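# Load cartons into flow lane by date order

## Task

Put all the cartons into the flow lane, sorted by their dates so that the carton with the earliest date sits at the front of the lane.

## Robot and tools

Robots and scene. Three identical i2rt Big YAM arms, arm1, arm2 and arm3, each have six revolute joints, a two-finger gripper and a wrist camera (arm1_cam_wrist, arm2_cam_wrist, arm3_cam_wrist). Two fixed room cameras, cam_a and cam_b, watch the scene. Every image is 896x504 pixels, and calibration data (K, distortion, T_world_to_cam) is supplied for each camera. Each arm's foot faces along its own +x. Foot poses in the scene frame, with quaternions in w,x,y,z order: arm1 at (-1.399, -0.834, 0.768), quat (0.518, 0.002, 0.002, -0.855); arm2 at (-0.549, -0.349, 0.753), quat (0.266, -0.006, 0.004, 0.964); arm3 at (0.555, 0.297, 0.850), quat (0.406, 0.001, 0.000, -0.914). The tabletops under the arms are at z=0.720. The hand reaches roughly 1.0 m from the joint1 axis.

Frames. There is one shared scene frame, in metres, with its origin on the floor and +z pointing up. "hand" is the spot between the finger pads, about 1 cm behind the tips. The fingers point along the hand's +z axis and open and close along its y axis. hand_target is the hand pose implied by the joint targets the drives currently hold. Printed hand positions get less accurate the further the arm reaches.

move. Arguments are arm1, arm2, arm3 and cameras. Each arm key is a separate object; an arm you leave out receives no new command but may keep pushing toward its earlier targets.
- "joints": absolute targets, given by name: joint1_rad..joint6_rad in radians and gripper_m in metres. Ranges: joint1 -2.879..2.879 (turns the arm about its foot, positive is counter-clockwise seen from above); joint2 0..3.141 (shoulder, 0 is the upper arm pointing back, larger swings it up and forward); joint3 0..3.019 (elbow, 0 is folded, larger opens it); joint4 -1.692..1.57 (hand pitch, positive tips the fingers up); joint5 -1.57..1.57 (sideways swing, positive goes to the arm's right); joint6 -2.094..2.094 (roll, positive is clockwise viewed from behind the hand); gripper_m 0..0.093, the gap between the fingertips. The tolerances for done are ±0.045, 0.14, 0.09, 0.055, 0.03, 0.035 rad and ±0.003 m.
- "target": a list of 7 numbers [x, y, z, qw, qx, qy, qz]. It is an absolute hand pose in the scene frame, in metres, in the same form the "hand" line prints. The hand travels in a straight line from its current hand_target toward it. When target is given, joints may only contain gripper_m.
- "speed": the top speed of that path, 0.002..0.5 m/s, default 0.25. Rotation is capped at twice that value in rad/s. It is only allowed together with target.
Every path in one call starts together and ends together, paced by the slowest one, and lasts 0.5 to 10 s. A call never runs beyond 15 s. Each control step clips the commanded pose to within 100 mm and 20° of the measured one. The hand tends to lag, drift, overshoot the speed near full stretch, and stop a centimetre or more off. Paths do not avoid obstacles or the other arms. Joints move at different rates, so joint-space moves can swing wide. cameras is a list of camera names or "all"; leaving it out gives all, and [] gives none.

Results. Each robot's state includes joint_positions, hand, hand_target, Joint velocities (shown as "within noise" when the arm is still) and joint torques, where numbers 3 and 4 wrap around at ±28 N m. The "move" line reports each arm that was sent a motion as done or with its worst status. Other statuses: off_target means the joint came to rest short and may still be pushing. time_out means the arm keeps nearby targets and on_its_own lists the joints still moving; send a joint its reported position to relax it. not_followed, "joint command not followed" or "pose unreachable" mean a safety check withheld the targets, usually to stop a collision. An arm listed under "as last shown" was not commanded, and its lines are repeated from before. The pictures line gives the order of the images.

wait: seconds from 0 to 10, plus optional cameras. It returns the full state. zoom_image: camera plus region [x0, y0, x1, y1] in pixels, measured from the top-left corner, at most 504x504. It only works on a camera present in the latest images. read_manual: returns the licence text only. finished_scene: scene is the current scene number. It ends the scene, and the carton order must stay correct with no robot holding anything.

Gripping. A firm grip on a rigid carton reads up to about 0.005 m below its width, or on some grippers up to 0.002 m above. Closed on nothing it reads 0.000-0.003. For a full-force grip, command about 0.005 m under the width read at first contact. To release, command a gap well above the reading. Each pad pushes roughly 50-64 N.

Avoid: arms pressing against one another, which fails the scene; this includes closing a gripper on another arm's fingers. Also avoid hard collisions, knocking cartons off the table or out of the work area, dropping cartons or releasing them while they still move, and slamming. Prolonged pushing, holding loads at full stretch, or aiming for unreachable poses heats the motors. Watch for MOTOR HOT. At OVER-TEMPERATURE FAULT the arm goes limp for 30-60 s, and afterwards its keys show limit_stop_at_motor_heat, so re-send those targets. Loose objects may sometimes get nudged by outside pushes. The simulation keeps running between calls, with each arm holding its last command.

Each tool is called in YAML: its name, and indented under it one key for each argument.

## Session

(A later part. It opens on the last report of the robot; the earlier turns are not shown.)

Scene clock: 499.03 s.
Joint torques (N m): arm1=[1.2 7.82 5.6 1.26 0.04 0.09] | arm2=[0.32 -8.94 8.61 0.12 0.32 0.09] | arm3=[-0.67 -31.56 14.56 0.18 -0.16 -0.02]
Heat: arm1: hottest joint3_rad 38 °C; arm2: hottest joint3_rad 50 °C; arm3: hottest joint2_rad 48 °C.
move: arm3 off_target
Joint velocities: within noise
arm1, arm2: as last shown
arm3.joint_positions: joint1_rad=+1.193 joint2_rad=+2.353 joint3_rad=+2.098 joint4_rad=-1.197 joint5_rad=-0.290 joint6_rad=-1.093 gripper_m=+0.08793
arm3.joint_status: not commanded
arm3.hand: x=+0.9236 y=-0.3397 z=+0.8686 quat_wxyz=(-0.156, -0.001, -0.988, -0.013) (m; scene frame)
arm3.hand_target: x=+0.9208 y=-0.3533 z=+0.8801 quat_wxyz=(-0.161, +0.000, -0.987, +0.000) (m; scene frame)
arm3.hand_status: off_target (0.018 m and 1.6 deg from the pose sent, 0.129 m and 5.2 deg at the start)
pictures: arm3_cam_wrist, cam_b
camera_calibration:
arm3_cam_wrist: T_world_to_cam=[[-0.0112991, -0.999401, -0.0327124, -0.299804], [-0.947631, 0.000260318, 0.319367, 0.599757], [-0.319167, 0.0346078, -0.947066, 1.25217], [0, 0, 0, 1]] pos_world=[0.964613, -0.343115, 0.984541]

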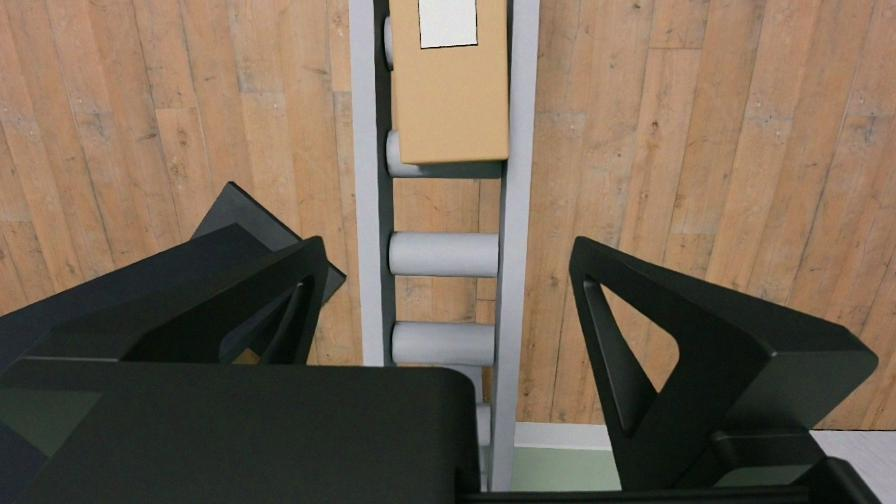

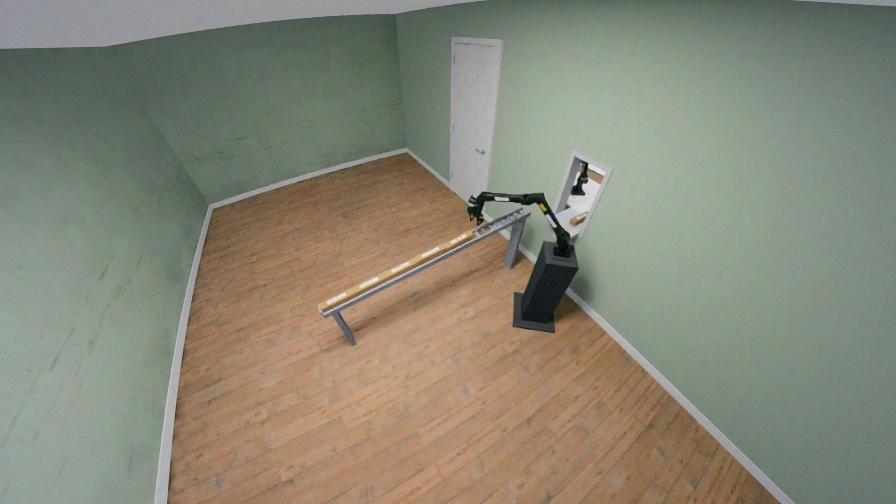

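move:
  arm3: {"joints": {"joint1_rad": -0.33, "joint2_rad": 0.94, "joint3_rad": 0.95, "joint4_rad": -1.23, "joint5_rad": 0.167, "joint6_rad": 0.506, "gripper_m": 0.09}}
  cameras: []

move:
  arm3: {"target": [0.07, 0.05, 0.96, 0, -0.9848, 0, 0.1736], "speed": 0.3}
  cameras: []

move:
  arm3: {"target": [-0.064, 0.042, 0.845, 0, -0.9848, 0, 0.1736], "speed": 0.25}
  cameras: ["arm3_cam_wrist"]

Scene clock: 506.03 s.
Joint torques (N m): arm1=[1.2 7.82 5.61 1.25 0.04 0.09] | arm2=[0.26 -8.94 8.59 0.13 0.32 0.09] | arm3=[-0.56 -7.36 11.56 0.75 0.07 0.15]
Heat: arm1: hottest joint3_rad 38 °C; arm2: hottest joint3_rad 50 °C; arm3: hottest joint2_rad 47 °C.
move: arm3 done
Joint velocities: within noise
arm1, arm2: as last shown
arm3.joint_positions: joint1_rad=-0.319 joint2_rad=+0.945 joint3_rad=+0.954 joint4_rad=-1.223 joint5_rad=+0.170 joint6_rad=+0.498 gripper_m=+0.08997
arm3.joint_status: all done
arm3.hand: x=+0.2596 y=+0.1639 z=+1.1022 quat_wxyz=(-0.013, -0.981, +0.006, +0.194) (m; scene frame)
arm3.hand_target: x=+0.2610 y=+0.1682 z=+1.1012 quat_wxyz=(-0.012, -0.981, +0.015, +0.191) (m; scene frame)
arm3.hand_status: not commanded
pictures: none
No camera images: "cameras" was empty.

Scene clock: 507.93 s.
Joint torques (N m): arm1=[1.2 7.82 5.63 1.28 0.04 0.08] | arm2=[0.26 -8.94 8.64 0.1 0.32 0.09] | arm3=[0.85 -17.79 14.3 1.21 0.27 0.06]
Heat: arm1: hottest joint3_rad 38 °C; arm2: hottest joint3_rad 50 °C; arm3: hottest joint2_rad 47 °C.
move: arm3 off_target
Joint velocities: within noise
arm1, arm2: as last shown
arm3.joint_positions: joint1_rad=-0.318 joint2_rad=+1.636 joint3_rad=+1.184 joint4_rad=-0.843 joint5_rad=+0.171 joint6_rad=+0.501 gripper_m=+0.08997
arm3.joint_status: not commanded
arm3.hand: x=+0.0843 y=+0.0638 z=+0.9519 quat_wxyz=(+0.007, -0.987, +0.003, +0.160) (m; scene frame)
arm3.hand_target: x=+0.0708 y=+0.0503 z=+0.9604 quat_wxyz=(+0.000, -0.985, +0.000, +0.174) (m; scene frame)
arm3.hand_status: off_target (0.021 m and 1.9 deg from the pose sent, 0.263 m and 2.9 deg at the start)
pictures: none
No camera images: "cameras" was empty.

Scene clock: 509.63 s.
Joint torques (N m): arm1=[1.2 7.82 5.63 1.28 0.04 0.09] | arm2=[0.26 -8.94 8.61 0.12 0.32 0.09] | arm3=[-0.26 -24 13.55 0.91 0.07 -0.03]
Heat: arm1: hottest joint3_rad 38 °C; arm2: hottest joint3_rad 50 °C; arm3: hottest joint2_rad 47 °C.
move: arm3 off_target
Joint velocities: within noise
arm1, arm2: as last shown
arm3.joint_positions: joint1_rad=-0.401 joint2_rad=+2.051 joint3_rad=+1.489 joint4_rad=-0.699 joint5_rad=+0.146 joint6_rad=+0.415 gripper_m=+0.08997
arm3.joint_status: not commanded
arm3.hand: x=-0.0496 y=+0.0447 z=+0.8474 quat_wxyz=(+0.002, -0.986, +0.001, +0.169) (m; scene frame)
arm3.hand_target: x=-0.0635 y=+0.0423 z=+0.8453 quat_wxyz=(+0.000, -0.985, +0.000, +0.174) (m; scene frame)
arm3.hand_status: off_target (0.015 m and 0.7 deg from the pose sent, 0.184 m and 1.9 deg at the start)
pictures: arm3_cam_wrist
camera_calibration:
arm3_cam_wrist: T_world_to_cam=[[0.0169444, 0.999852, -0.00312614, -0.0403081], [0.955476, -0.0152711, 0.294674, -0.19979], [0.294582, -0.00798003, -0.955593, 0.947762], [0, 0, 0, 1]] pos_world=[-0.0876164, 0.0448143, 0.964421]

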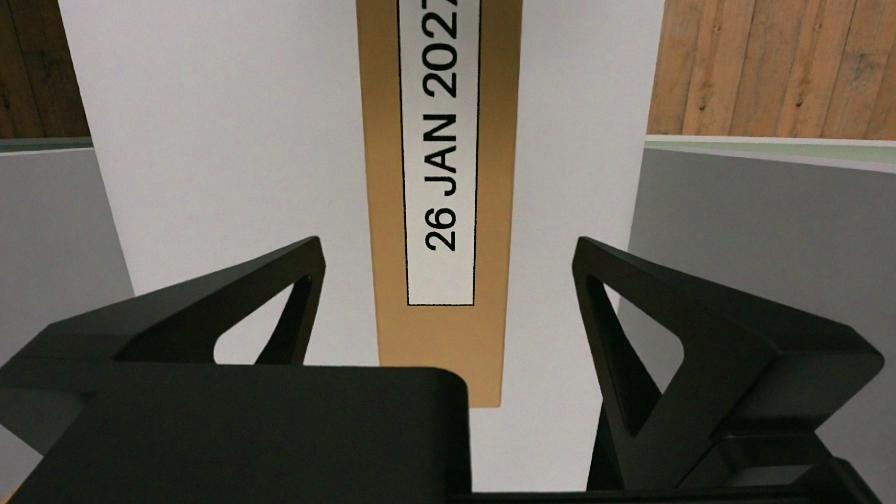

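move:
  arm3: {"target": [-0.055, 0.0445, 0.769, 0, -0.9848, 0, 0.1736], "speed": 0.12}
  cameras: ["arm3_cam_wrist"]

move:
  arm3: {"joints": {"gripper_m": 0.052}}
  cameras: []

move:
  arm3: {"target": [-0.06, 0.050, 0.93, 0, -0.9848, 0, 0.1736], "speed": 0.18}
  cameras: ["arm3_cam_wrist"]

Scene clock: 514.17 s.
Joint torques (N m): arm1=[1.2 7.77 5.6 1.26 0.04 0.09] | arm2=[0.21 -9 8.62 0.12 0.32 0.09] | arm3=[-0.21 -24.88 9.5 1.36 0.1 0]
Heat: arm1: hottest joint3_rad 38 °C; arm2: hottest joint3_rad 49 °C; arm3: hottest joint3_rad 47 °C.
move: arm3 off_target
Joint velocities: within noise
arm1, arm2: as last shown
arm3.joint_positions: joint1_rad=-0.401 joint2_rad=+2.154 joint3_rad=+1.458 joint4_rad=-0.547 joint5_rad=+0.146 joint6_rad=+0.414 gripper_m=+0.08997
arm3.joint_status: not commanded
arm3.hand: x=-0.0537 y=+0.0427 z=+0.7824 quat_wxyz=(-0.002, -0.984, +0.002, +0.177) (m; scene frame)
arm3.hand_target: x=-0.0546 y=+0.0447 z=+0.7690 quat_wxyz=(+0.000, -0.985, +0.000, +0.173) (m; scene frame)
arm3.hand_status: off_target (0.014 m and 0.5 deg from the pose sent, 0.078 m and 0.7 deg at the start)
pictures: arm3_cam_wrist
camera_calibration:
arm3_cam_wrist: T_world_to_cam=[[0.0164583, 0.999797, -0.0116399, -0.0318515], [0.960627, -0.0125822, 0.277557, -0.163181], [0.277354, -0.0157497, -0.960639, 0.890208], [0, 0, 0, 1]] pos_world=[-0.0896219, 0.0438124, 0.900089]

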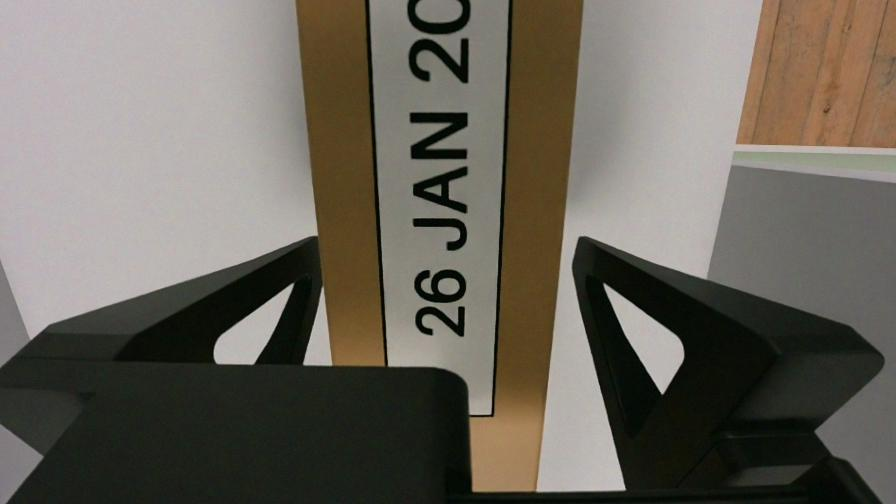

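Scene clock: 514.80 s.
Joint torques (N m): arm1=[1.26 7.88 5.63 1.26 0.04 0.09] | arm2=[0.21 -8.94 8.62 0.13 0.32 0.09] | arm3=[-0.15 -24.88 9.51 1.33 0.18 -0.01]
Heat: arm1: hottest joint3_rad 38 °C; arm2: hottest joint3_rad 49 °C; arm3: hottest joint3_rad 47 °C.
move: arm3 off_target
Joint velocities: within noise
arm1, arm2: as last shown
arm3.joint_positions: joint1_rad=-0.401 joint2_rad=+2.154 joint3_rad=+1.458 joint4_rad=-0.546 joint5_rad=+0.144 joint6_rad=+0.414 gripper_m=+0.05835
arm3.joint_status: gripper_m off_target (ended at +0.05838, target +0.05200)
arm3.hand: x=-0.0537 y=+0.0423 z=+0.7824 quat_wxyz=(-0.003, -0.984, +0.001, +0.177) (m; scene frame)
arm3.hand_target: x=-0.0546 y=+0.0447 z=+0.7690 quat_wxyz=(+0.000, -0.985, +0.000, +0.173) (m; scene frame)
arm3.hand_status: not commanded
pictures: none
No camera images: "cameras" was empty.

Scene clock: 516.60 s.
Joint torques (N m): arm1=[1.26 7.77 5.61 1.26 0.03 0.09] | arm2=[0.32 -8.94 8.62 0.13 0.32 0.09] | arm3=[-0.91 -27.63 15.77 0.64 0.19 -0.03]
Heat: arm1: hottest joint3_rad 38 °C; arm2: hottest joint3_rad 49 °C; arm3: hottest joint3_rad 47 °C.
move: arm3 off_target
Joint velocities: within noise
arm1, arm2: as last shown
arm3.joint_positions: joint1_rad=-0.405 joint2_rad=+1.977 joint3_rad=+1.516 joint4_rad=-0.863 joint5_rad=+0.140 joint6_rad=+0.405 gripper_m=+0.05835
arm3.joint_status: not commanded
arm3.hand: x=-0.0333 y=+0.0542 z=+0.8936 quat_wxyz=(+0.014, -0.990, -0.004, +0.139) (m; scene frame)
arm3.hand_target: x=-0.0580 y=+0.0510 z=+0.9308 quat_wxyz=(+0.000, -0.985, +0.000, +0.174) (m; scene frame)
arm3.hand_status: off_target (0.045 m and 4.3 deg from the pose sent, 0.148 m and 0.6 deg at the start)
pictures: arm3_cam_wrist
camera_calibration:
arm3_cam_wrist: T_world_to_cam=[[0.00991308, 0.999712, 0.0218691, -0.0724862], [0.936451, -0.0169507, 0.350387, -0.279129], [0.350657, 0.0170059, -0.93635, 0.970509], [0, 0, 0, 1]] pos_world=[-0.0782069, 0.0512294, 1.00812]

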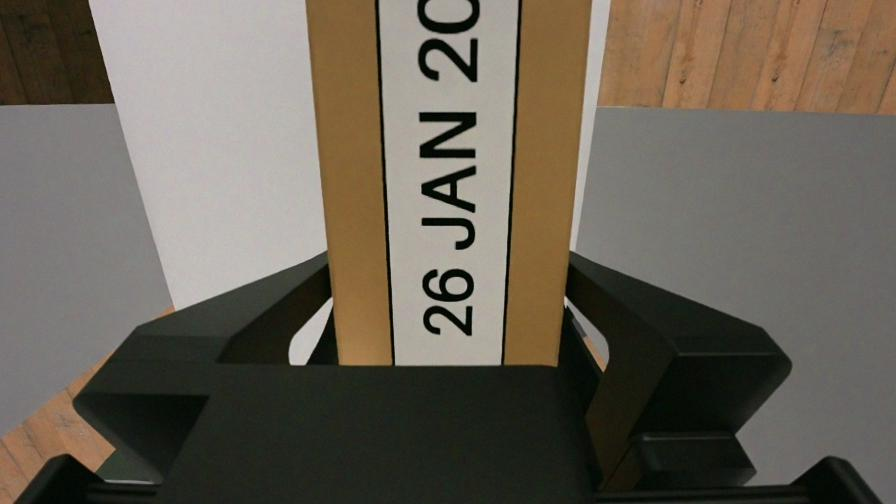

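move:
  arm3: {"target": [0.30, 0.17, 1.10, 0, -0.9848, 0, 0.1736], "speed": 0.3}
  cameras: []

move:
  arm3: {"joints": {"joint1_rad": 1.0, "joint2_rad": 1.6, "joint3_rad": 1.7, "joint4_rad": -1.4, "joint5_rad": -0.31, "joint6_rad": -1.28}}
  cameras: []

move:
  arm3: {"target": [0.65, -0.345, 0.95, 0.1607, 0, 0.987, 0], "speed": 0.2}
  cameras: ["arm3_cam_wrist", "cam_b"]

Scene clock: 521.60 s.
Joint torques (N m): arm1=[1.26 7.88 5.61 1.25 0.05 0.08] | arm2=[0.26 -8.94 8.62 0.12 0.32 0.09] | arm3=[1.08 -6.18 14.23 0.79 0.46 0.14]
Heat: arm1: hottest joint3_rad 38 °C; arm2: hottest joint3_rad 49 °C; arm3: hottest joint3_rad 48 °C.
move: arm3 off_target
Joint velocities: within noise
arm1.joint_positions: joint1_rad=+2.281 joint2_rad=+0.346 joint3_rad=+1.496 joint4_rad=-1.535 joint5_rad=+0.001 joint6_rad=-0.005 gripper_m=+0.08993
arm1.joint_status: not commanded
arm1.hand: x=-1.3290 y=-0.8212 z=+1.3468 quat_wxyz=(-0.556, +0.095, -0.823, -0.064) (m; scene frame)
arm1.hand_target: x=-1.3282 y=-0.8203 z=+1.3459 quat_wxyz=(-0.552, +0.097, -0.826, -0.067) (m; scene frame)
arm1.hand_status: not commanded
arm2.joint_positions: joint1_rad=-1.301 joint2_rad=+1.333 joint3_rad=+1.233 joint4_rad=-1.341 joint5_rad=+0.274 joint6_rad=+1.249 gripper_m=+0.08996
arm2.joint_status: not commanded
arm2.hand: x=-0.3965 y=+0.0362 z=+0.9891 quat_wxyz=(-0.154, +0.018, -0.988, -0.016) (m; scene frame)
arm2.hand_target: x=-0.3999 y=+0.0300 z=+0.9801 quat_wxyz=(-0.150, +0.017, -0.989, -0.003) (m; scene frame)
arm2.hand_status: not commanded
arm3.joint_positions: joint1_rad=-0.268 joint2_rad=+0.878 joint3_rad=+0.891 joint4_rad=-1.320 joint5_rad=+0.182 joint6_rad=+0.543 gripper_m=+0.05835
arm3.joint_status: not commanded
arm3.hand: x=+0.3032 y=+0.1746 z=+1.0852 quat_wxyz=(+0.008, -0.987, -0.001, +0.158) (m; scene frame)
arm3.hand_target: x=+0.3002 y=+0.1702 z=+1.0998 quat_wxyz=(+0.000, -0.985, +0.000, +0.173) (m; scene frame)
arm3.hand_status: off_target (0.016 m and 2.1 deg from the pose sent, 0.409 m and 4.3 deg at the start)
pictures: none
No camera images: "cameras" was empty.

Scene clock: 523.43 s.
Joint torques (N m): arm1=[1.26 7.71 5.61 1.29 0.04 0.08] | arm2=[0.26 -8.94 8.62 0.12 0.32 0.09] | arm3=[-0.38 -23.12 17.62 0.47 -0.45 0]
Heat: arm1: hottest joint3_rad 38 °C; arm2: hottest joint3_rad 49 °C; arm3: hottest joint3_rad 48 °C.
move: arm3 done
Joint velocities: within noise
arm1, arm2: as last shown
arm3.joint_positions: joint1_rad=+1.005 joint2_rad=+1.629 joint3_rad=+1.632 joint4_rad=-1.397 joint5_rad=-0.304 joint6_rad=-1.272 gripper_m=+0.05836
arm3.joint_status: all done
arm3.hand: x=+0.7463 y=-0.2052 z=+1.1218 quat_wxyz=(-0.170, -0.001, -0.985, +0.042) (m; scene frame)
arm3.hand_target: x=+0.7470 y=-0.2143 z=+1.1665 quat_wxyz=(-0.185, +0.009, -0.979, +0.086) (m; scene frame)
arm3.hand_status: not commanded
pictures: none
No camera images: "cameras" was empty.

Scene clock: 525.83 s.
Joint torques (N m): arm1=[1.2 7.77 5.6 1.25 0.04 0.08] | arm2=[0.26 -9 8.61 0.12 0.32 0.09] | arm3=[-0.03 -28.75 15.91 0.03 -0.53 -0.04]
Heat: arm1: hottest joint3_rad 38 °C; arm2: hottest joint3_rad 49 °C; arm3: hottest joint3_rad 48 °C.
move: arm3 off_target
Joint velocities: within noise
arm1, arm2: as last shown
arm3.joint_positions: joint1_rad=+0.803 joint2_rad=+2.099 joint3_rad=+1.795 joint4_rad=-1.310 joint5_rad=-0.311 joint6_rad=-1.492 gripper_m=+0.05836
arm3.joint_status: not commanded
arm3.hand: x=+0.6492 y=-0.3230 z=+0.9218 quat_wxyz=(-0.154, -0.009, -0.987, -0.033) (m; scene frame)
arm3.hand_target: x=+0.6498 y=-0.3432 z=+0.9505 quat_wxyz=(-0.160, +0.000, -0.987, +0.000) (m; scene frame)
arm3.hand_status: off_target (0.036 m and 3.9 deg from the pose sent, 0.242 m and 4.9 deg at the start)
pictures: arm3_cam_wrist, cam_b
camera_calibration:
arm3_cam_wrist: T_world_to_cam=[[-0.0212213, -0.997005, -0.0743718, -0.238793], [-0.946386, -0.00395139, 0.323014, 0.3172], [-0.32234, 0.0772392, -0.943467, 1.2269], [0, 0, 0, 1]] pos_world=[0.690606, -0.33159, 1.03732]

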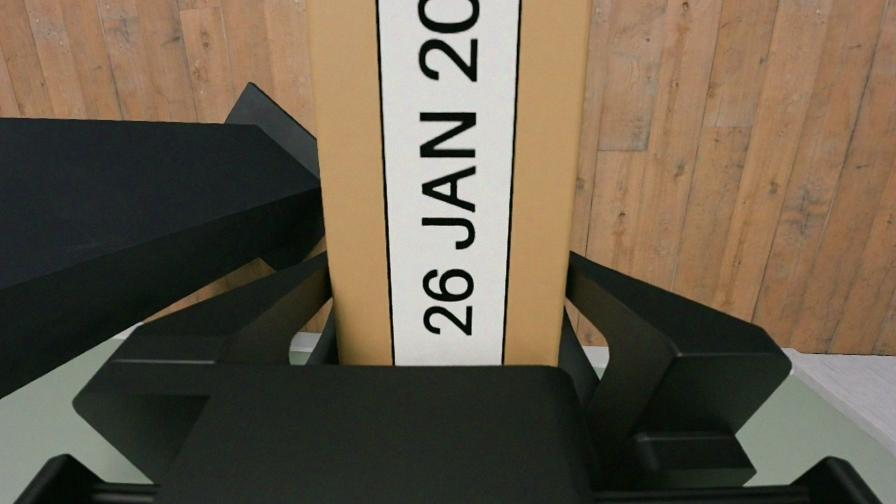

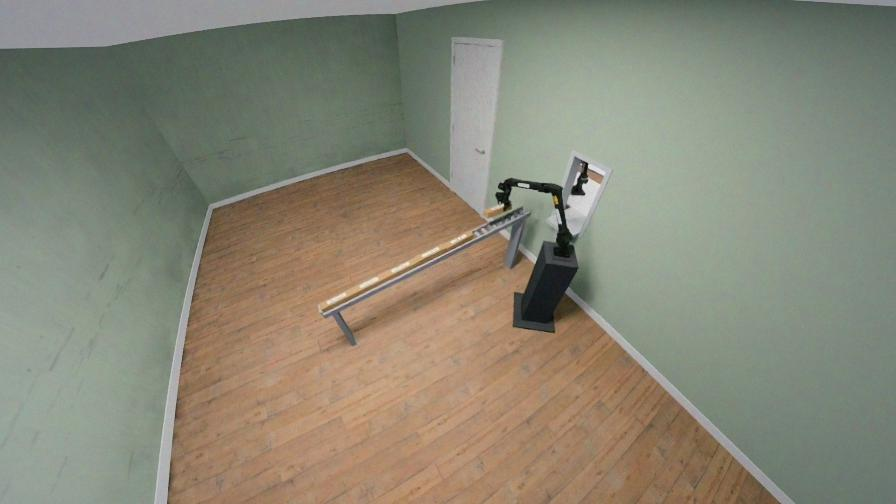

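move:
  arm3: {"target": [0.70, -0.354, 0.86, 0.1607, 0, 0.987, 0], "speed": 0.18}
  cameras: ["arm3_cam_wrist"]

Scene clock: 532.63 s.
Joint torques (N m): arm1=[1.26 7.82 5.61 1.26 0.04 0.08] | arm2=[0.26 -8.94 8.61 0.13 0.32 0.09] | arm3=[-0.26 -30.68 11.41 0.69 -0.47 0.12]
Heat: arm1: hottest joint3_rad 38 °C; arm2: hottest joint3_rad 49 °C; arm3: hottest joint3_rad 48 °C.
move: arm3 off_target
Joint velocities: within noise
arm1, arm2: as last shown
arm3.joint_positions: joint1_rad=+0.875 joint2_rad=+2.221 joint3_rad=+1.795 joint4_rad=-1.137 joint5_rad=-0.311 joint6_rad=-1.431 gripper_m=+0.05836
arm3.joint_status: not commanded
arm3.hand: x=+0.6981 y=-0.3433 z=+0.8452 quat_wxyz=(-0.155, +0.001, -0.988, -0.018) (m; scene frame)
arm3.hand_target: x=+0.7000 y=-0.3537 z=+0.8602 quat_wxyz=(-0.161, +0.000, -0.987, +0.000) (m; scene frame)
arm3.hand_status: off_target (0.018 m and 2.2 deg from the pose sent, 0.086 m and 3.9 deg at the start)
pictures: arm3_cam_wrist
camera_calibration:
arm3_cam_wrist: T_world_to_cam=[[-0.00607772, -0.99906, -0.0429318, -0.301545], [-0.947028, -0.00803505, 0.32105, 0.388945], [-0.321093, 0.0426089, -0.946089, 1.16136], [0, 0, 0, 1]] pos_world=[0.739416, -0.34762, 0.960937]

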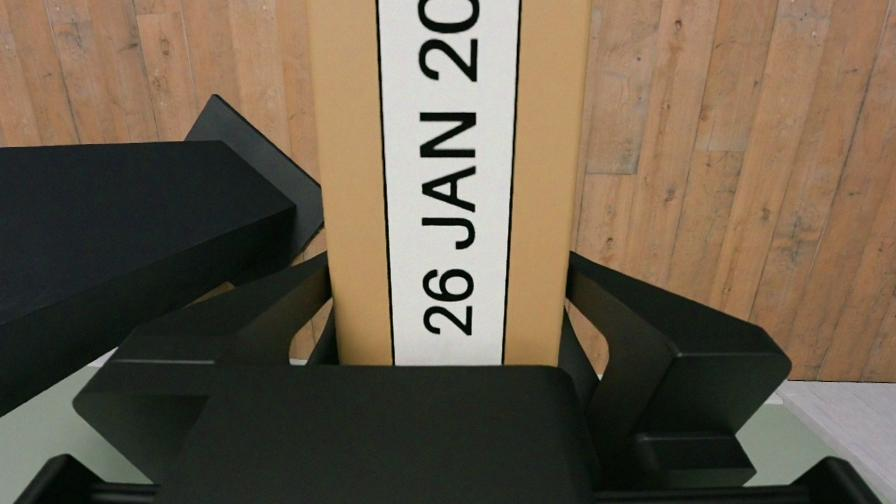

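move:
  arm3: {"joints": {"joint2_rad": 2.232, "joint3_rad": 1.725, "joint4_rad": -1.035}}
  cameras: ["arm3_cam_wrist"]

Scene clock: 549.40 s.
Joint torques (N m): arm1=[1.26 7.71 5.63 1.28 0.04 0.09] | arm2=[0.21 -8.94 8.61 0.12 0.32 0.09] | arm3=[0.09 -29.57 10.59 0.64 -0.48 0.12]
Heat: arm1: hottest joint3_rad 38 °C; arm2: hottest joint3_rad 49 °C; arm3: hottest joint2_rad 48 °C.
move: arm3 done
Joint velocities: within noise
arm1, arm2: as last shown
arm3.joint_positions: joint1_rad=+0.875 joint2_rad=+2.239 joint3_rad=+1.710 joint4_rad=-1.044 joint5_rad=-0.311 joint6_rad=-1.431 gripper_m=+0.05836
arm3.joint_status: all done
arm3.hand: x=+0.6960 y=-0.3278 z=+0.8054 quat_wxyz=(-0.154, +0.000, -0.988, -0.023) (m; scene frame)
arm3.hand_target: x=+0.6978 y=-0.3373 z=+0.8151 quat_wxyz=(-0.160, -0.001, -0.987, -0.009) (m; scene frame)
arm3.hand_status: not commanded
pictures: arm3_cam_wrist
camera_calibration:
arm3_cam_wrist: T_world_to_cam=[[-0.00687622, -0.998594, -0.0525695, -0.279359], [-0.946585, -0.0104482, 0.322285, 0.397708], [-0.322381, 0.0519776, -0.945182, 1.1256], [0, 0, 0, 1]] pos_world=[0.737415, -0.333317, 0.921033]

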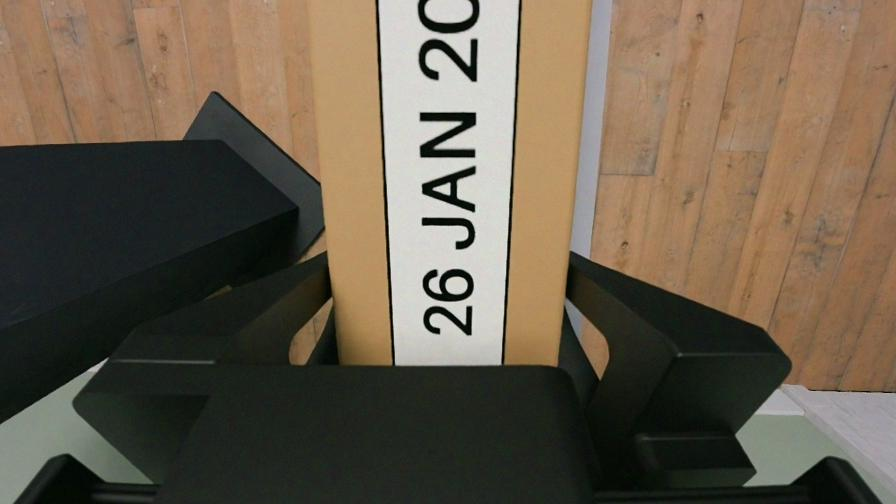

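move:
  arm3: {"joints": {"joint2_rad": 2.252, "joint4_rad": -0.995}}
  cameras: ["arm3_cam_wrist"]

Scene clock: 561.17 s.
Joint torques (N m): arm1=[1.26 7.82 5.6 1.25 0.04 0.09] | arm2=[0.26 -8.94 8.61 0.12 0.32 0.09] | arm3=[-0.03 -28.45 10.65 0.76 -0.49 0.12]
Heat: arm1: hottest joint3_rad 38 °C; arm2: hottest joint3_rad 49 °C; arm3: hottest joint2_rad 48 °C.
move: arm3 done
Joint velocities: within noise
arm1, arm2: as last shown
arm3.joint_positions: joint1_rad=+0.875 joint2_rad=+2.247 joint3_rad=+1.710 joint4_rad=-1.006 joint5_rad=-0.311 joint6_rad=-1.431 gripper_m=+0.05836
arm3.joint_status: all done
arm3.hand: x=+0.6971 y=-0.3354 z=+0.8005 quat_wxyz=(-0.156, +0.002, -0.988, -0.008) (m; scene frame)
arm3.hand_target: x=+0.6987 y=-0.3433 z=+0.8031 quat_wxyz=(-0.161, +0.000, -0.987, +0.001) (m; scene frame)
arm3.hand_status: not commanded
pictures: arm3_cam_wrist
camera_calibration:
arm3_cam_wrist: T_world_to_cam=[[-0.00680952, -0.999716, -0.0228162, -0.311391], [-0.947929, -0.000811786, 0.31848, 0.407412], [-0.318408, 0.0237968, -0.947655, 1.11159], [0, 0, 0, 1]] pos_world=[0.738016, -0.337424, 0.916545]

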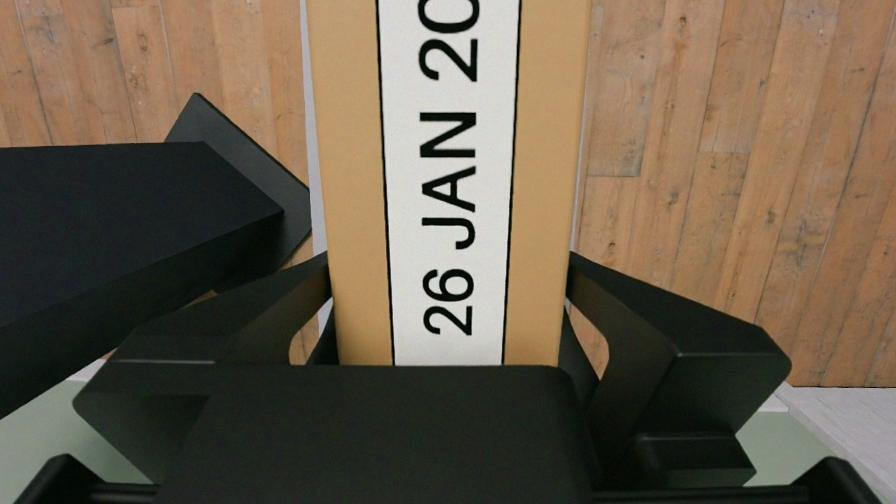

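move:
  arm3: {"joints": {"joint2_rad": 2.280, "joint4_rad": -0.980}}
  cameras: ["arm3_cam_wrist"]

Scene clock: 564.30 s.
Joint torques (N m): arm1=[1.2 7.82 5.6 1.25 0.04 0.08] | arm2=[0.21 -8.94 8.61 0.1 0.32 0.09] | arm3=[0.21 -29.51 10.39 0.68 -0.47 0.12]
Heat: arm1: hottest joint3_rad 38 °C; arm2: hottest joint3_rad 49 °C; arm3: hottest joint2_rad 48 °C.
move: arm3 done
Joint velocities: within noise
arm1, arm2: as last shown
arm3.joint_positions: joint1_rad=+0.875 joint2_rad=+2.283 joint3_rad=+1.710 joint4_rad=-0.989 joint5_rad=-0.311 joint6_rad=-1.431 gripper_m=+0.05836
arm3.joint_status: all done
arm3.hand: x=+0.6967 y=-0.3325 z=+0.7782 quat_wxyz=(-0.155, +0.001, -0.988, -0.018) (m; scene frame)
arm3.hand_target: x=+0.6985 y=-0.3416 z=+0.7853 quat_wxyz=(-0.160, -0.001, -0.987, -0.005) (m; scene frame)
arm3.hand_status: not commanded
pictures: arm3_cam_wrist
camera_calibration:
arm3_cam_wrist: T_world_to_cam=[[-0.00683731, -0.999092, -0.0420541, -0.293771], [-0.947054, -0.00703034, 0.320998, 0.409495], [-0.321002, 0.0420222, -0.946146, 1.09691], [0, 0, 0, 1]] pos_world=[0.737916, -0.33672, 0.894038]

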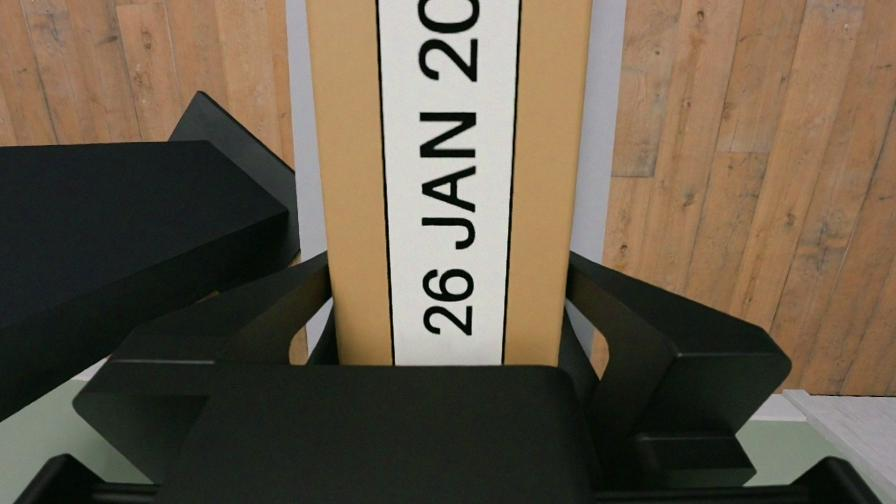

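move:
  arm3: {"joints": {"joint2_rad": 2.295, "joint4_rad": -0.961}}
  cameras: ["arm3_cam_wrist"]

Scene clock: 568.33 s.
Joint torques (N m): arm1=[1.26 7.77 5.61 1.24 0.04 0.09] | arm2=[0.26 -9 8.62 0.13 0.32 0.09] | arm3=[0.03 -28.75 10.36 0.75 -0.47 0.11]
Heat: arm1: hottest joint3_rad 38 °C; arm2: hottest joint3_rad 49 °C; arm3: hottest joint2_rad 47 °C.
move: arm3 done
Joint velocities: within noise
arm1, arm2: as last shown
arm3.joint_positions: joint1_rad=+0.875 joint2_rad=+2.290 joint3_rad=+1.710 joint4_rad=-0.972 joint5_rad=-0.311 joint6_rad=-1.431 gripper_m=+0.05836
arm3.joint_status: all done
arm3.hand: x=+0.6971 y=-0.3353 z=+0.7740 quat_wxyz=(-0.156, +0.002, -0.988, -0.012) (m; scene frame)
arm3.hand_target: x=+0.6987 y=-0.3431 z=+0.7761 quat_wxyz=(-0.160, +0.000, -0.987, -0.003) (m; scene frame)
arm3.hand_status: not commanded
pictures: arm3_cam_wrist
camera_calibration:
arm3_cam_wrist: T_world_to_cam=[[-0.00680038, -0.999492, -0.0311237, -0.305432], [-0.947561, -0.00350379, 0.319556, 0.413933], [-0.319503, 0.0316647, -0.947056, 1.0894], [0, 0, 0, 1]] pos_world=[0.738216, -0.338322, 0.889942]

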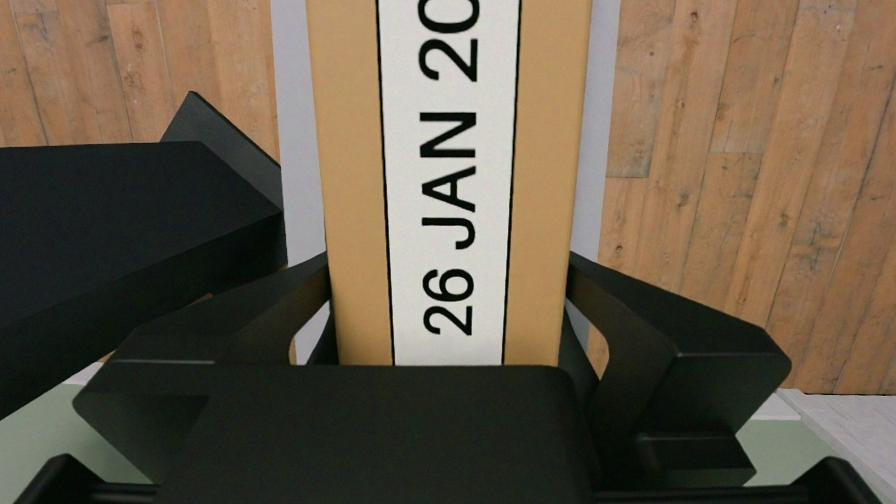

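move:
  arm3: {"joints": {"joint2_rad": 2.308, "joint4_rad": -0.955}}
  cameras: []

move:
  arm3: {"joints": {"joint2_rad": 2.320, "joint4_rad": -0.950}}
  cameras: ["arm3_cam_wrist"]

Scene clock: 571.50 s.
Joint torques (N m): arm1=[1.26 7.82 5.61 1.26 0.04 0.08] | arm2=[0.26 -8.94 8.61 0.13 0.32 0.09] | arm3=[-0.21 -27.99 10.35 0.76 -0.49 0.12]
Heat: arm1: hottest joint3_rad 38 °C; arm2: hottest joint3_rad 49 °C; arm3: hottest joint2_rad 47 °C.
move: arm3 done
Joint velocities: within noise
arm1.joint_positions: joint1_rad=+2.281 joint2_rad=+0.346 joint3_rad=+1.496 joint4_rad=-1.535 joint5_rad=+0.001 joint6_rad=-0.005 gripper_m=+0.08993
arm1.joint_status: not commanded
arm1.hand: x=-1.3290 y=-0.8212 z=+1.3468 quat_wxyz=(-0.556, +0.095, -0.823, -0.064) (m; scene frame)
arm1.hand_target: x=-1.3282 y=-0.8203 z=+1.3459 quat_wxyz=(-0.552, +0.097, -0.826, -0.067) (m; scene frame)
arm1.hand_status: not commanded
arm2.joint_positions: joint1_rad=-1.301 joint2_rad=+1.333 joint3_rad=+1.233 joint4_rad=-1.341 joint5_rad=+0.274 joint6_rad=+1.249 gripper_m=+0.08996
arm2.joint_status: not commanded
arm2.hand: x=-0.3965 y=+0.0362 z=+0.9891 quat_wxyz=(-0.154, +0.018, -0.988, -0.016) (m; scene frame)
arm2.hand_target: x=-0.3999 y=+0.0300 z=+0.9801 quat_wxyz=(-0.150, +0.017, -0.989, -0.003) (m; scene frame)
arm2.hand_status: not commanded
arm3.joint_positions: joint1_rad=+0.875 joint2_rad=+2.293 joint3_rad=+1.710 joint4_rad=-0.966 joint5_rad=-0.311 joint6_rad=-1.430 gripper_m=+0.05836
arm3.joint_status: all done
arm3.hand: x=+0.6972 y=-0.3360 z=+0.7723 quat_wxyz=(-0.156, +0.002, -0.988, -0.011) (m; scene frame)
arm3.hand_target: x=+0.6986 y=-0.3420 z=+0.7680 quat_wxyz=(-0.160, -0.001, -0.987, -0.007) (m; scene frame)
arm3.hand_status: not commanded
pictures: none
No camera images: "cameras" was empty.

Scene clock: 571.90 s.
Joint torques (N m): arm1=[1.2 7.82 5.61 1.26 0.03 0.09] | arm2=[0.21 -8.94 8.62 0.1 0.32 0.09] | arm3=[0.26 -26.81 10.35 0.88 -0.5 0.11]
Heat: arm1: hottest joint3_rad 38 °C; arm2: hottest joint3_rad 49 °C; arm3: hottest joint2_rad 47 °C.
move: arm3 done
Joint velocities: within noise
arm1, arm2: as last shown
arm3.joint_positions: joint1_rad=+0.875 joint2_rad=+2.294 joint3_rad=+1.710 joint4_rad=-0.965 joint5_rad=-0.311 joint6_rad=-1.429 gripper_m=+0.05836
arm3.joint_status: all done
arm3.hand: x=+0.6972 y=-0.3360 z=+0.7719 quat_wxyz=(-0.156, +0.001, -0.988, -0.011) (m; scene frame)
arm3.hand_target: x=+0.6984 y=-0.3405 z=+0.7604 quat_wxyz=(-0.159, -0.001, -0.987, -0.010) (m; scene frame)
arm3.hand_status: not commanded
pictures: arm3_cam_wrist
camera_calibration:
arm3_cam_wrist: T_world_to_cam=[[-0.00861942, -0.999543, -0.0289573, -0.306596], [-0.947549, -0.0010882, 0.319609, 0.415395], [-0.319495, 0.0301933, -0.947107, 1.08687], [0, 0, 0, 1]] pos_world=[0.738215, -0.33882, 0.887743]

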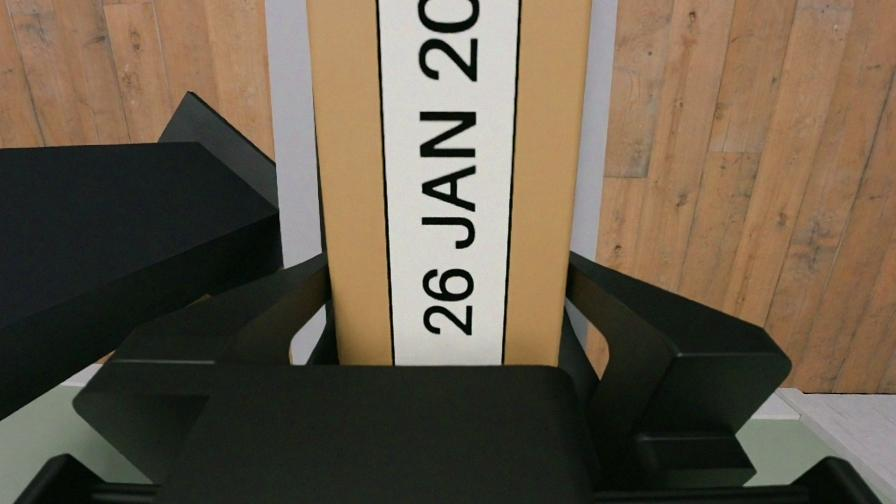

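move:
  arm3: {"joints": {"gripper_m": 0.09}}
  cameras: ["arm3_cam_wrist"]

wait:
  seconds: 2
  cameras: ["arm3_cam_wrist", "cam_b"]

zoom_image:
  camera: "cam_b"
  region: [300, 190, 560, 360]

Scene clock: 581.23 s.
Joint torques (N m): arm1=[1.2 7.82 5.64 1.25 0.03 0.08] | arm2=[0.26 -8.94 8.62 0.13 0.32 0.09] | arm3=[0.15 -26.7 11.08 1.76 0.08 0.09]
Heat: arm1: hottest joint3_rad 38 °C; arm2: hottest joint3_rad 49 °C; arm3: hottest joint3_rad 46 °C.
move: arm3 done
Joint velocities: within noise
arm1, arm2: as last shown
arm3.joint_positions: joint1_rad=+0.876 joint2_rad=+2.294 joint3_rad=+1.701 joint4_rad=-0.991 joint5_rad=-0.326 joint6_rad=-1.427 gripper_m=+0.08983
arm3.joint_status: all done
arm3.hand: x=+0.6985 y=-0.3257 z=+0.7696 quat_wxyz=(-0.161, -0.002, -0.987, -0.029) (m; scene frame)
arm3.hand_target: x=+0.6984 y=-0.3406 z=+0.7605 quat_wxyz=(-0.159, -0.002, -0.987, -0.010) (m; scene frame)
arm3.hand_status: not commanded
pictures: arm3_cam_wrist
camera_calibration:
arm3_cam_wrist: T_world_to_cam=[[-0.00944853, -0.99779, -0.065776, -0.266932], [-0.950779, -0.0114099, 0.30966, 0.423879], [-0.309726, 0.0654642, -0.94857, 1.09072], [0, 0, 0, 1]] pos_world=[0.738317, -0.332908, 0.885806]

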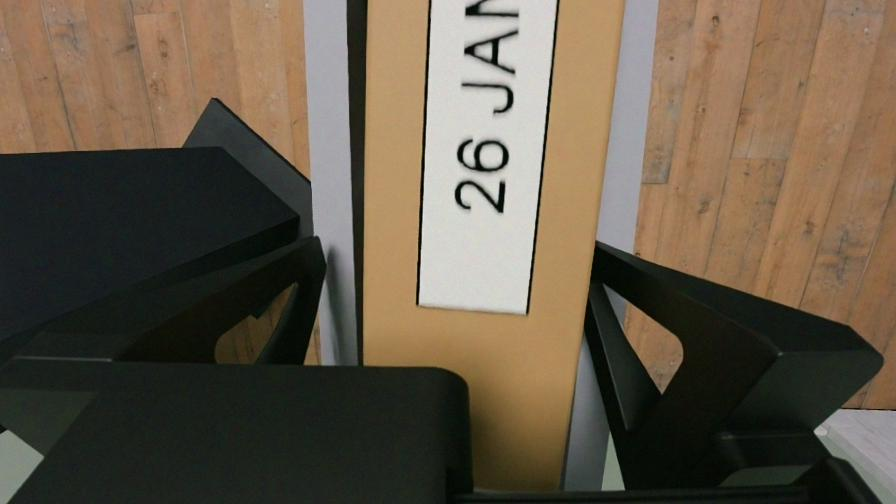

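Scene clock: 583.23 s.
Joint torques (N m): arm1=[1.2 7.82 5.6 1.26 0.04 0.08] | arm2=[0.26 -8.94 8.64 0.13 0.32 0.09] | arm3=[0.03 -26.52 11.08 1.77 0.05 0.08]
Heat: arm1: hottest joint3_rad 38 °C; arm2: hottest joint3_rad 49 °C; arm3: hottest joint3_rad 46 °C.
Joint velocities: within noise
arm1.joint_positions: joint1_rad=+2.281 joint2_rad=+0.346 joint3_rad=+1.496 joint4_rad=-1.535 joint5_rad=+0.001 joint6_rad=-0.005 gripper_m=+0.08993
arm1.joint_status: not commanded
arm1.hand: x=-1.3290 y=-0.8212 z=+1.3468 quat_wxyz=(-0.556, +0.095, -0.823, -0.064) (m; scene frame)
arm1.hand_target: x=-1.3282 y=-0.8203 z=+1.3459 quat_wxyz=(-0.552, +0.097, -0.826, -0.067) (m; scene frame)
arm1.hand_status: not commanded
arm2.joint_positions: joint1_rad=-1.301 joint2_rad=+1.333 joint3_rad=+1.233 joint4_rad=-1.341 joint5_rad=+0.274 joint6_rad=+1.249 gripper_m=+0.08996
arm2.joint_status: not commanded
arm2.hand: x=-0.3965 y=+0.0362 z=+0.9891 quat_wxyz=(-0.154, +0.018, -0.988, -0.016) (m; scene frame)
arm2.hand_target: x=-0.3999 y=+0.0300 z=+0.9801 quat_wxyz=(-0.150, +0.017, -0.989, -0.003) (m; scene frame)
arm2.hand_status: not commanded
arm3.joint_positions: joint1_rad=+0.876 joint2_rad=+2.294 joint3_rad=+1.701 joint4_rad=-0.991 joint5_rad=-0.326 joint6_rad=-1.427 gripper_m=+0.08985
arm3.joint_status: all done
arm3.hand: x=+0.6985 y=-0.3257 z=+0.7696 quat_wxyz=(-0.161, -0.002, -0.987, -0.029) (m; scene frame)
arm3.hand_target: x=+0.6984 y=-0.3406 z=+0.7605 quat_wxyz=(-0.159, -0.002, -0.987, -0.010) (m; scene frame)
arm3.hand_status: not commanded
wait: 2.00 s; at rest by 0.27 s
pictures: arm3_cam_wrist, cam_b
camera_calibration:
arm3_cam_wrist: T_world_to_cam=[[-0.00944853, -0.99779, -0.065776, -0.266932], [-0.950779, -0.0114099, 0.30966, 0.423879], [-0.309726, 0.0654642, -0.94857, 1.09072], [0, 0, 0, 1]] pos_world=[0.738317, -0.332908, 0.885806]

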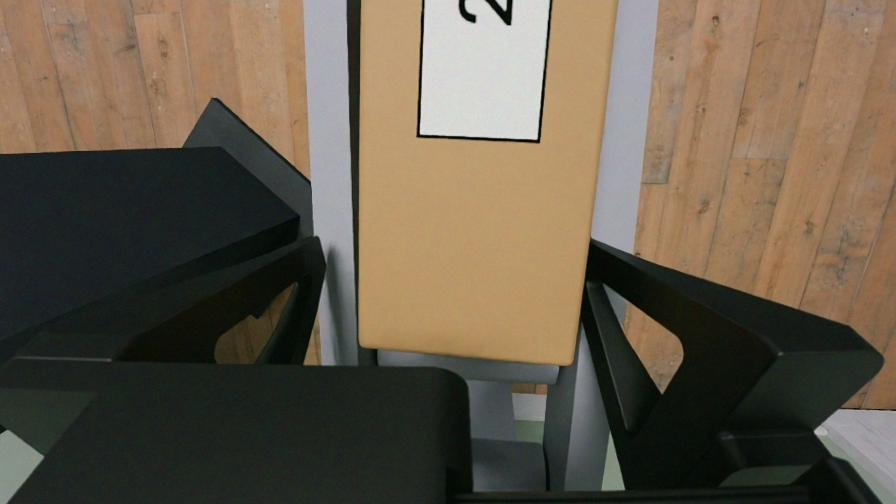

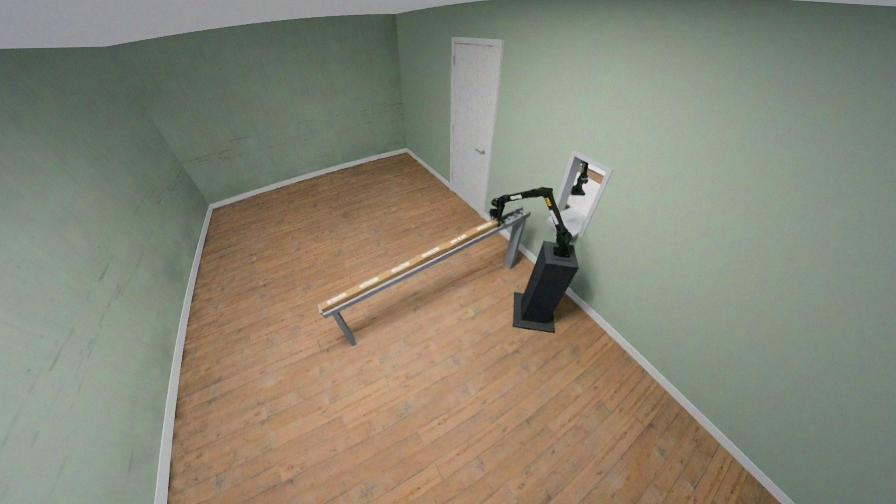

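Scaled by 1.938 from the camera's 896x504 image, which has a finer 1280x720 frame.

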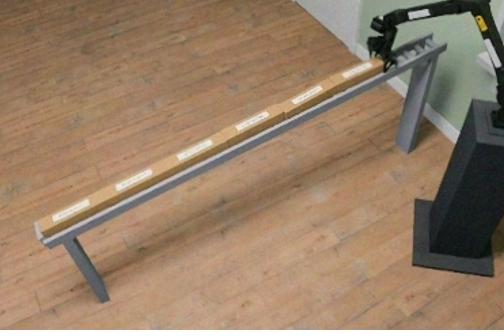

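move:
  arm3: {"target": [0.69, -0.348, 0.89, 0.1607, 0, 0.987, 0], "speed": 0.15}
  cameras: ["arm3_cam_wrist"]

move:
  arm3: {"joints": {"joint1_rad": 0.5, "joint2_rad": 0.94, "joint3_rad": 0.95, "joint4_rad": -1.23, "joint5_rad": 0, "joint6_rad": 0}}
  cameras: ["cam_b"]

zoom_image:
  camera: "cam_b"
  region: [300, 190, 560, 360]

Scene clock: 587.83 s.
Joint torques (N m): arm1=[1.26 7.82 5.61 1.28 0.04 0.09] | arm2=[0.26 -9 8.62 0.13 0.32 0.09] | arm3=[-0.79 -27.81 13.53 -0.02 -0.16 -0.04]
Heat: arm1: hottest joint3_rad 38 °C; arm2: hottest joint3_rad 49 °C; arm3: hottest joint3_rad 46 °C.
move: arm3 off_target
Joint velocities: within noise
arm1, arm2: as last shown
arm3.joint_positions: joint1_rad=+0.872 joint2_rad=+2.149 joint3_rad=+1.770 joint4_rad=-1.168 joint5_rad=-0.320 joint6_rad=-1.429 gripper_m=+0.08994
arm3.joint_status: not commanded
arm3.hand: x=+0.6959 y=-0.3354 z=+0.8824 quat_wxyz=(-0.160, +0.000, -0.987, -0.010) (m; scene frame)
arm3.hand_target: x=+0.6900 y=-0.3475 z=+0.8901 quat_wxyz=(-0.161, +0.000, -0.987, +0.000) (m; scene frame)
arm3.hand_status: off_target (0.016 m and 1.2 deg from the pose sent, 0.123 m and 3.4 deg at the start)
pictures: arm3_cam_wrist
camera_calibration:
arm3_cam_wrist: T_world_to_cam=[[-0.0115902, -0.99954, -0.0280173, -0.30155], [-0.950506, 0.00231271, 0.310698, 0.389875], [-0.31049, 0.0302317, -0.950096, 1.18758], [0, 0, 0, 1]] pos_world=[0.735815, -0.338216, 0.99873]

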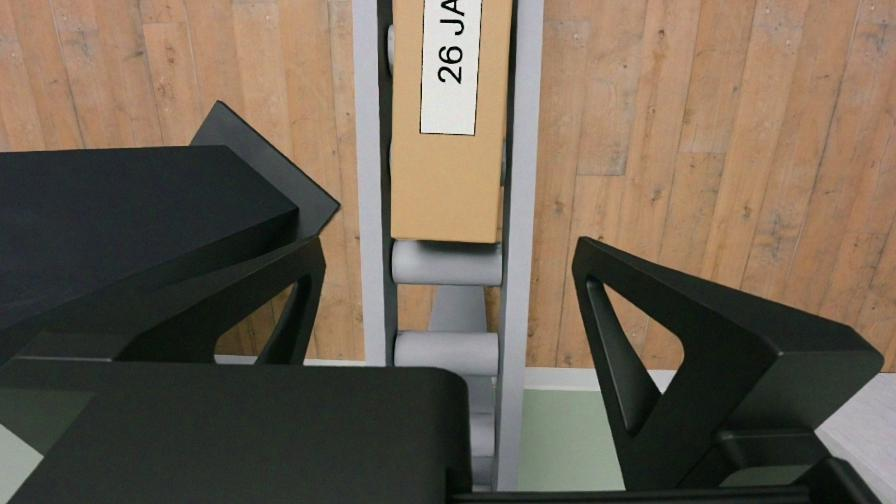

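Scene clock: 589.70 s.
Joint torques (N m): arm1=[1.26 7.77 5.61 1.28 0.03 0.09] | arm2=[0.26 -8.94 8.62 0.13 0.32 0.09] | arm3=[0.26 -7.12 11.52 0.69 0.05 0.15]
Heat: arm1: hottest joint3_rad 38 °C; arm2: hottest joint3_rad 49 °C; arm3: hottest joint3_rad 46 °C.
move: arm3 done
Joint velocities: within noise
arm1, arm2: as last shown
arm3.joint_positions: joint1_rad=+0.498 joint2_rad=+0.942 joint3_rad=+0.954 joint4_rad=-1.222 joint5_rad=+0.000 joint6_rad=-0.009 gripper_m=+0.08998
arm3.joint_status: all done
arm3.hand: x=+0.4781 y=-0.0161 z=+1.1011 quat_wxyz=(-0.111, -0.770, -0.612, +0.140) (m; scene frame)
arm3.hand_target: x=+0.4792 y=-0.0135 z=+1.0993 quat_wxyz=(-0.109, -0.773, -0.610, +0.136) (m; scene frame)
arm3.hand_status: not commanded
pictures: cam_b

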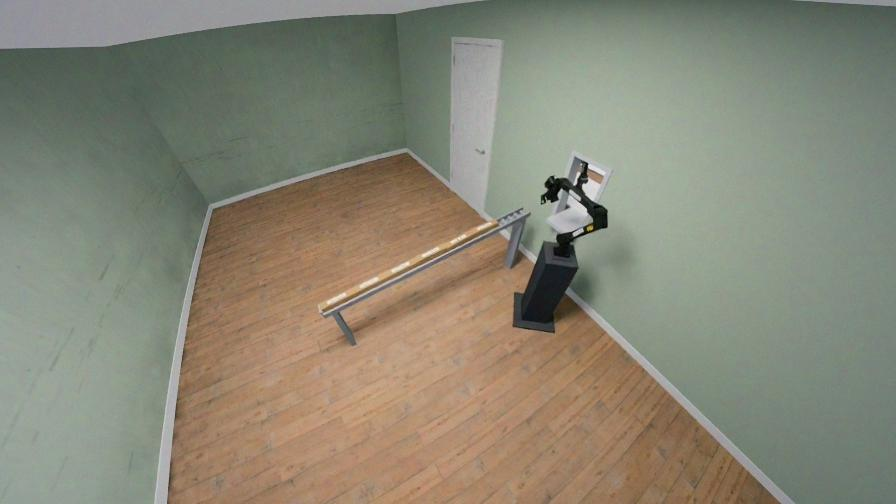

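Scaled by 1.938 from the camera's 896x504 image, which has a finer 1280x720 frame.

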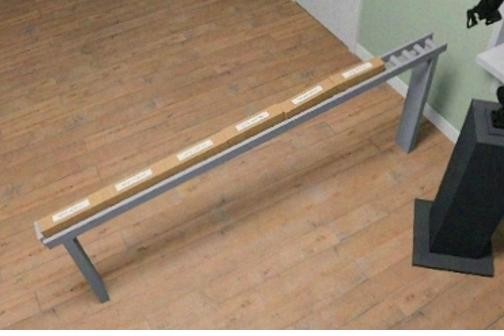

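finished_scene:
  scene: 2

The scene is finished: the task was done.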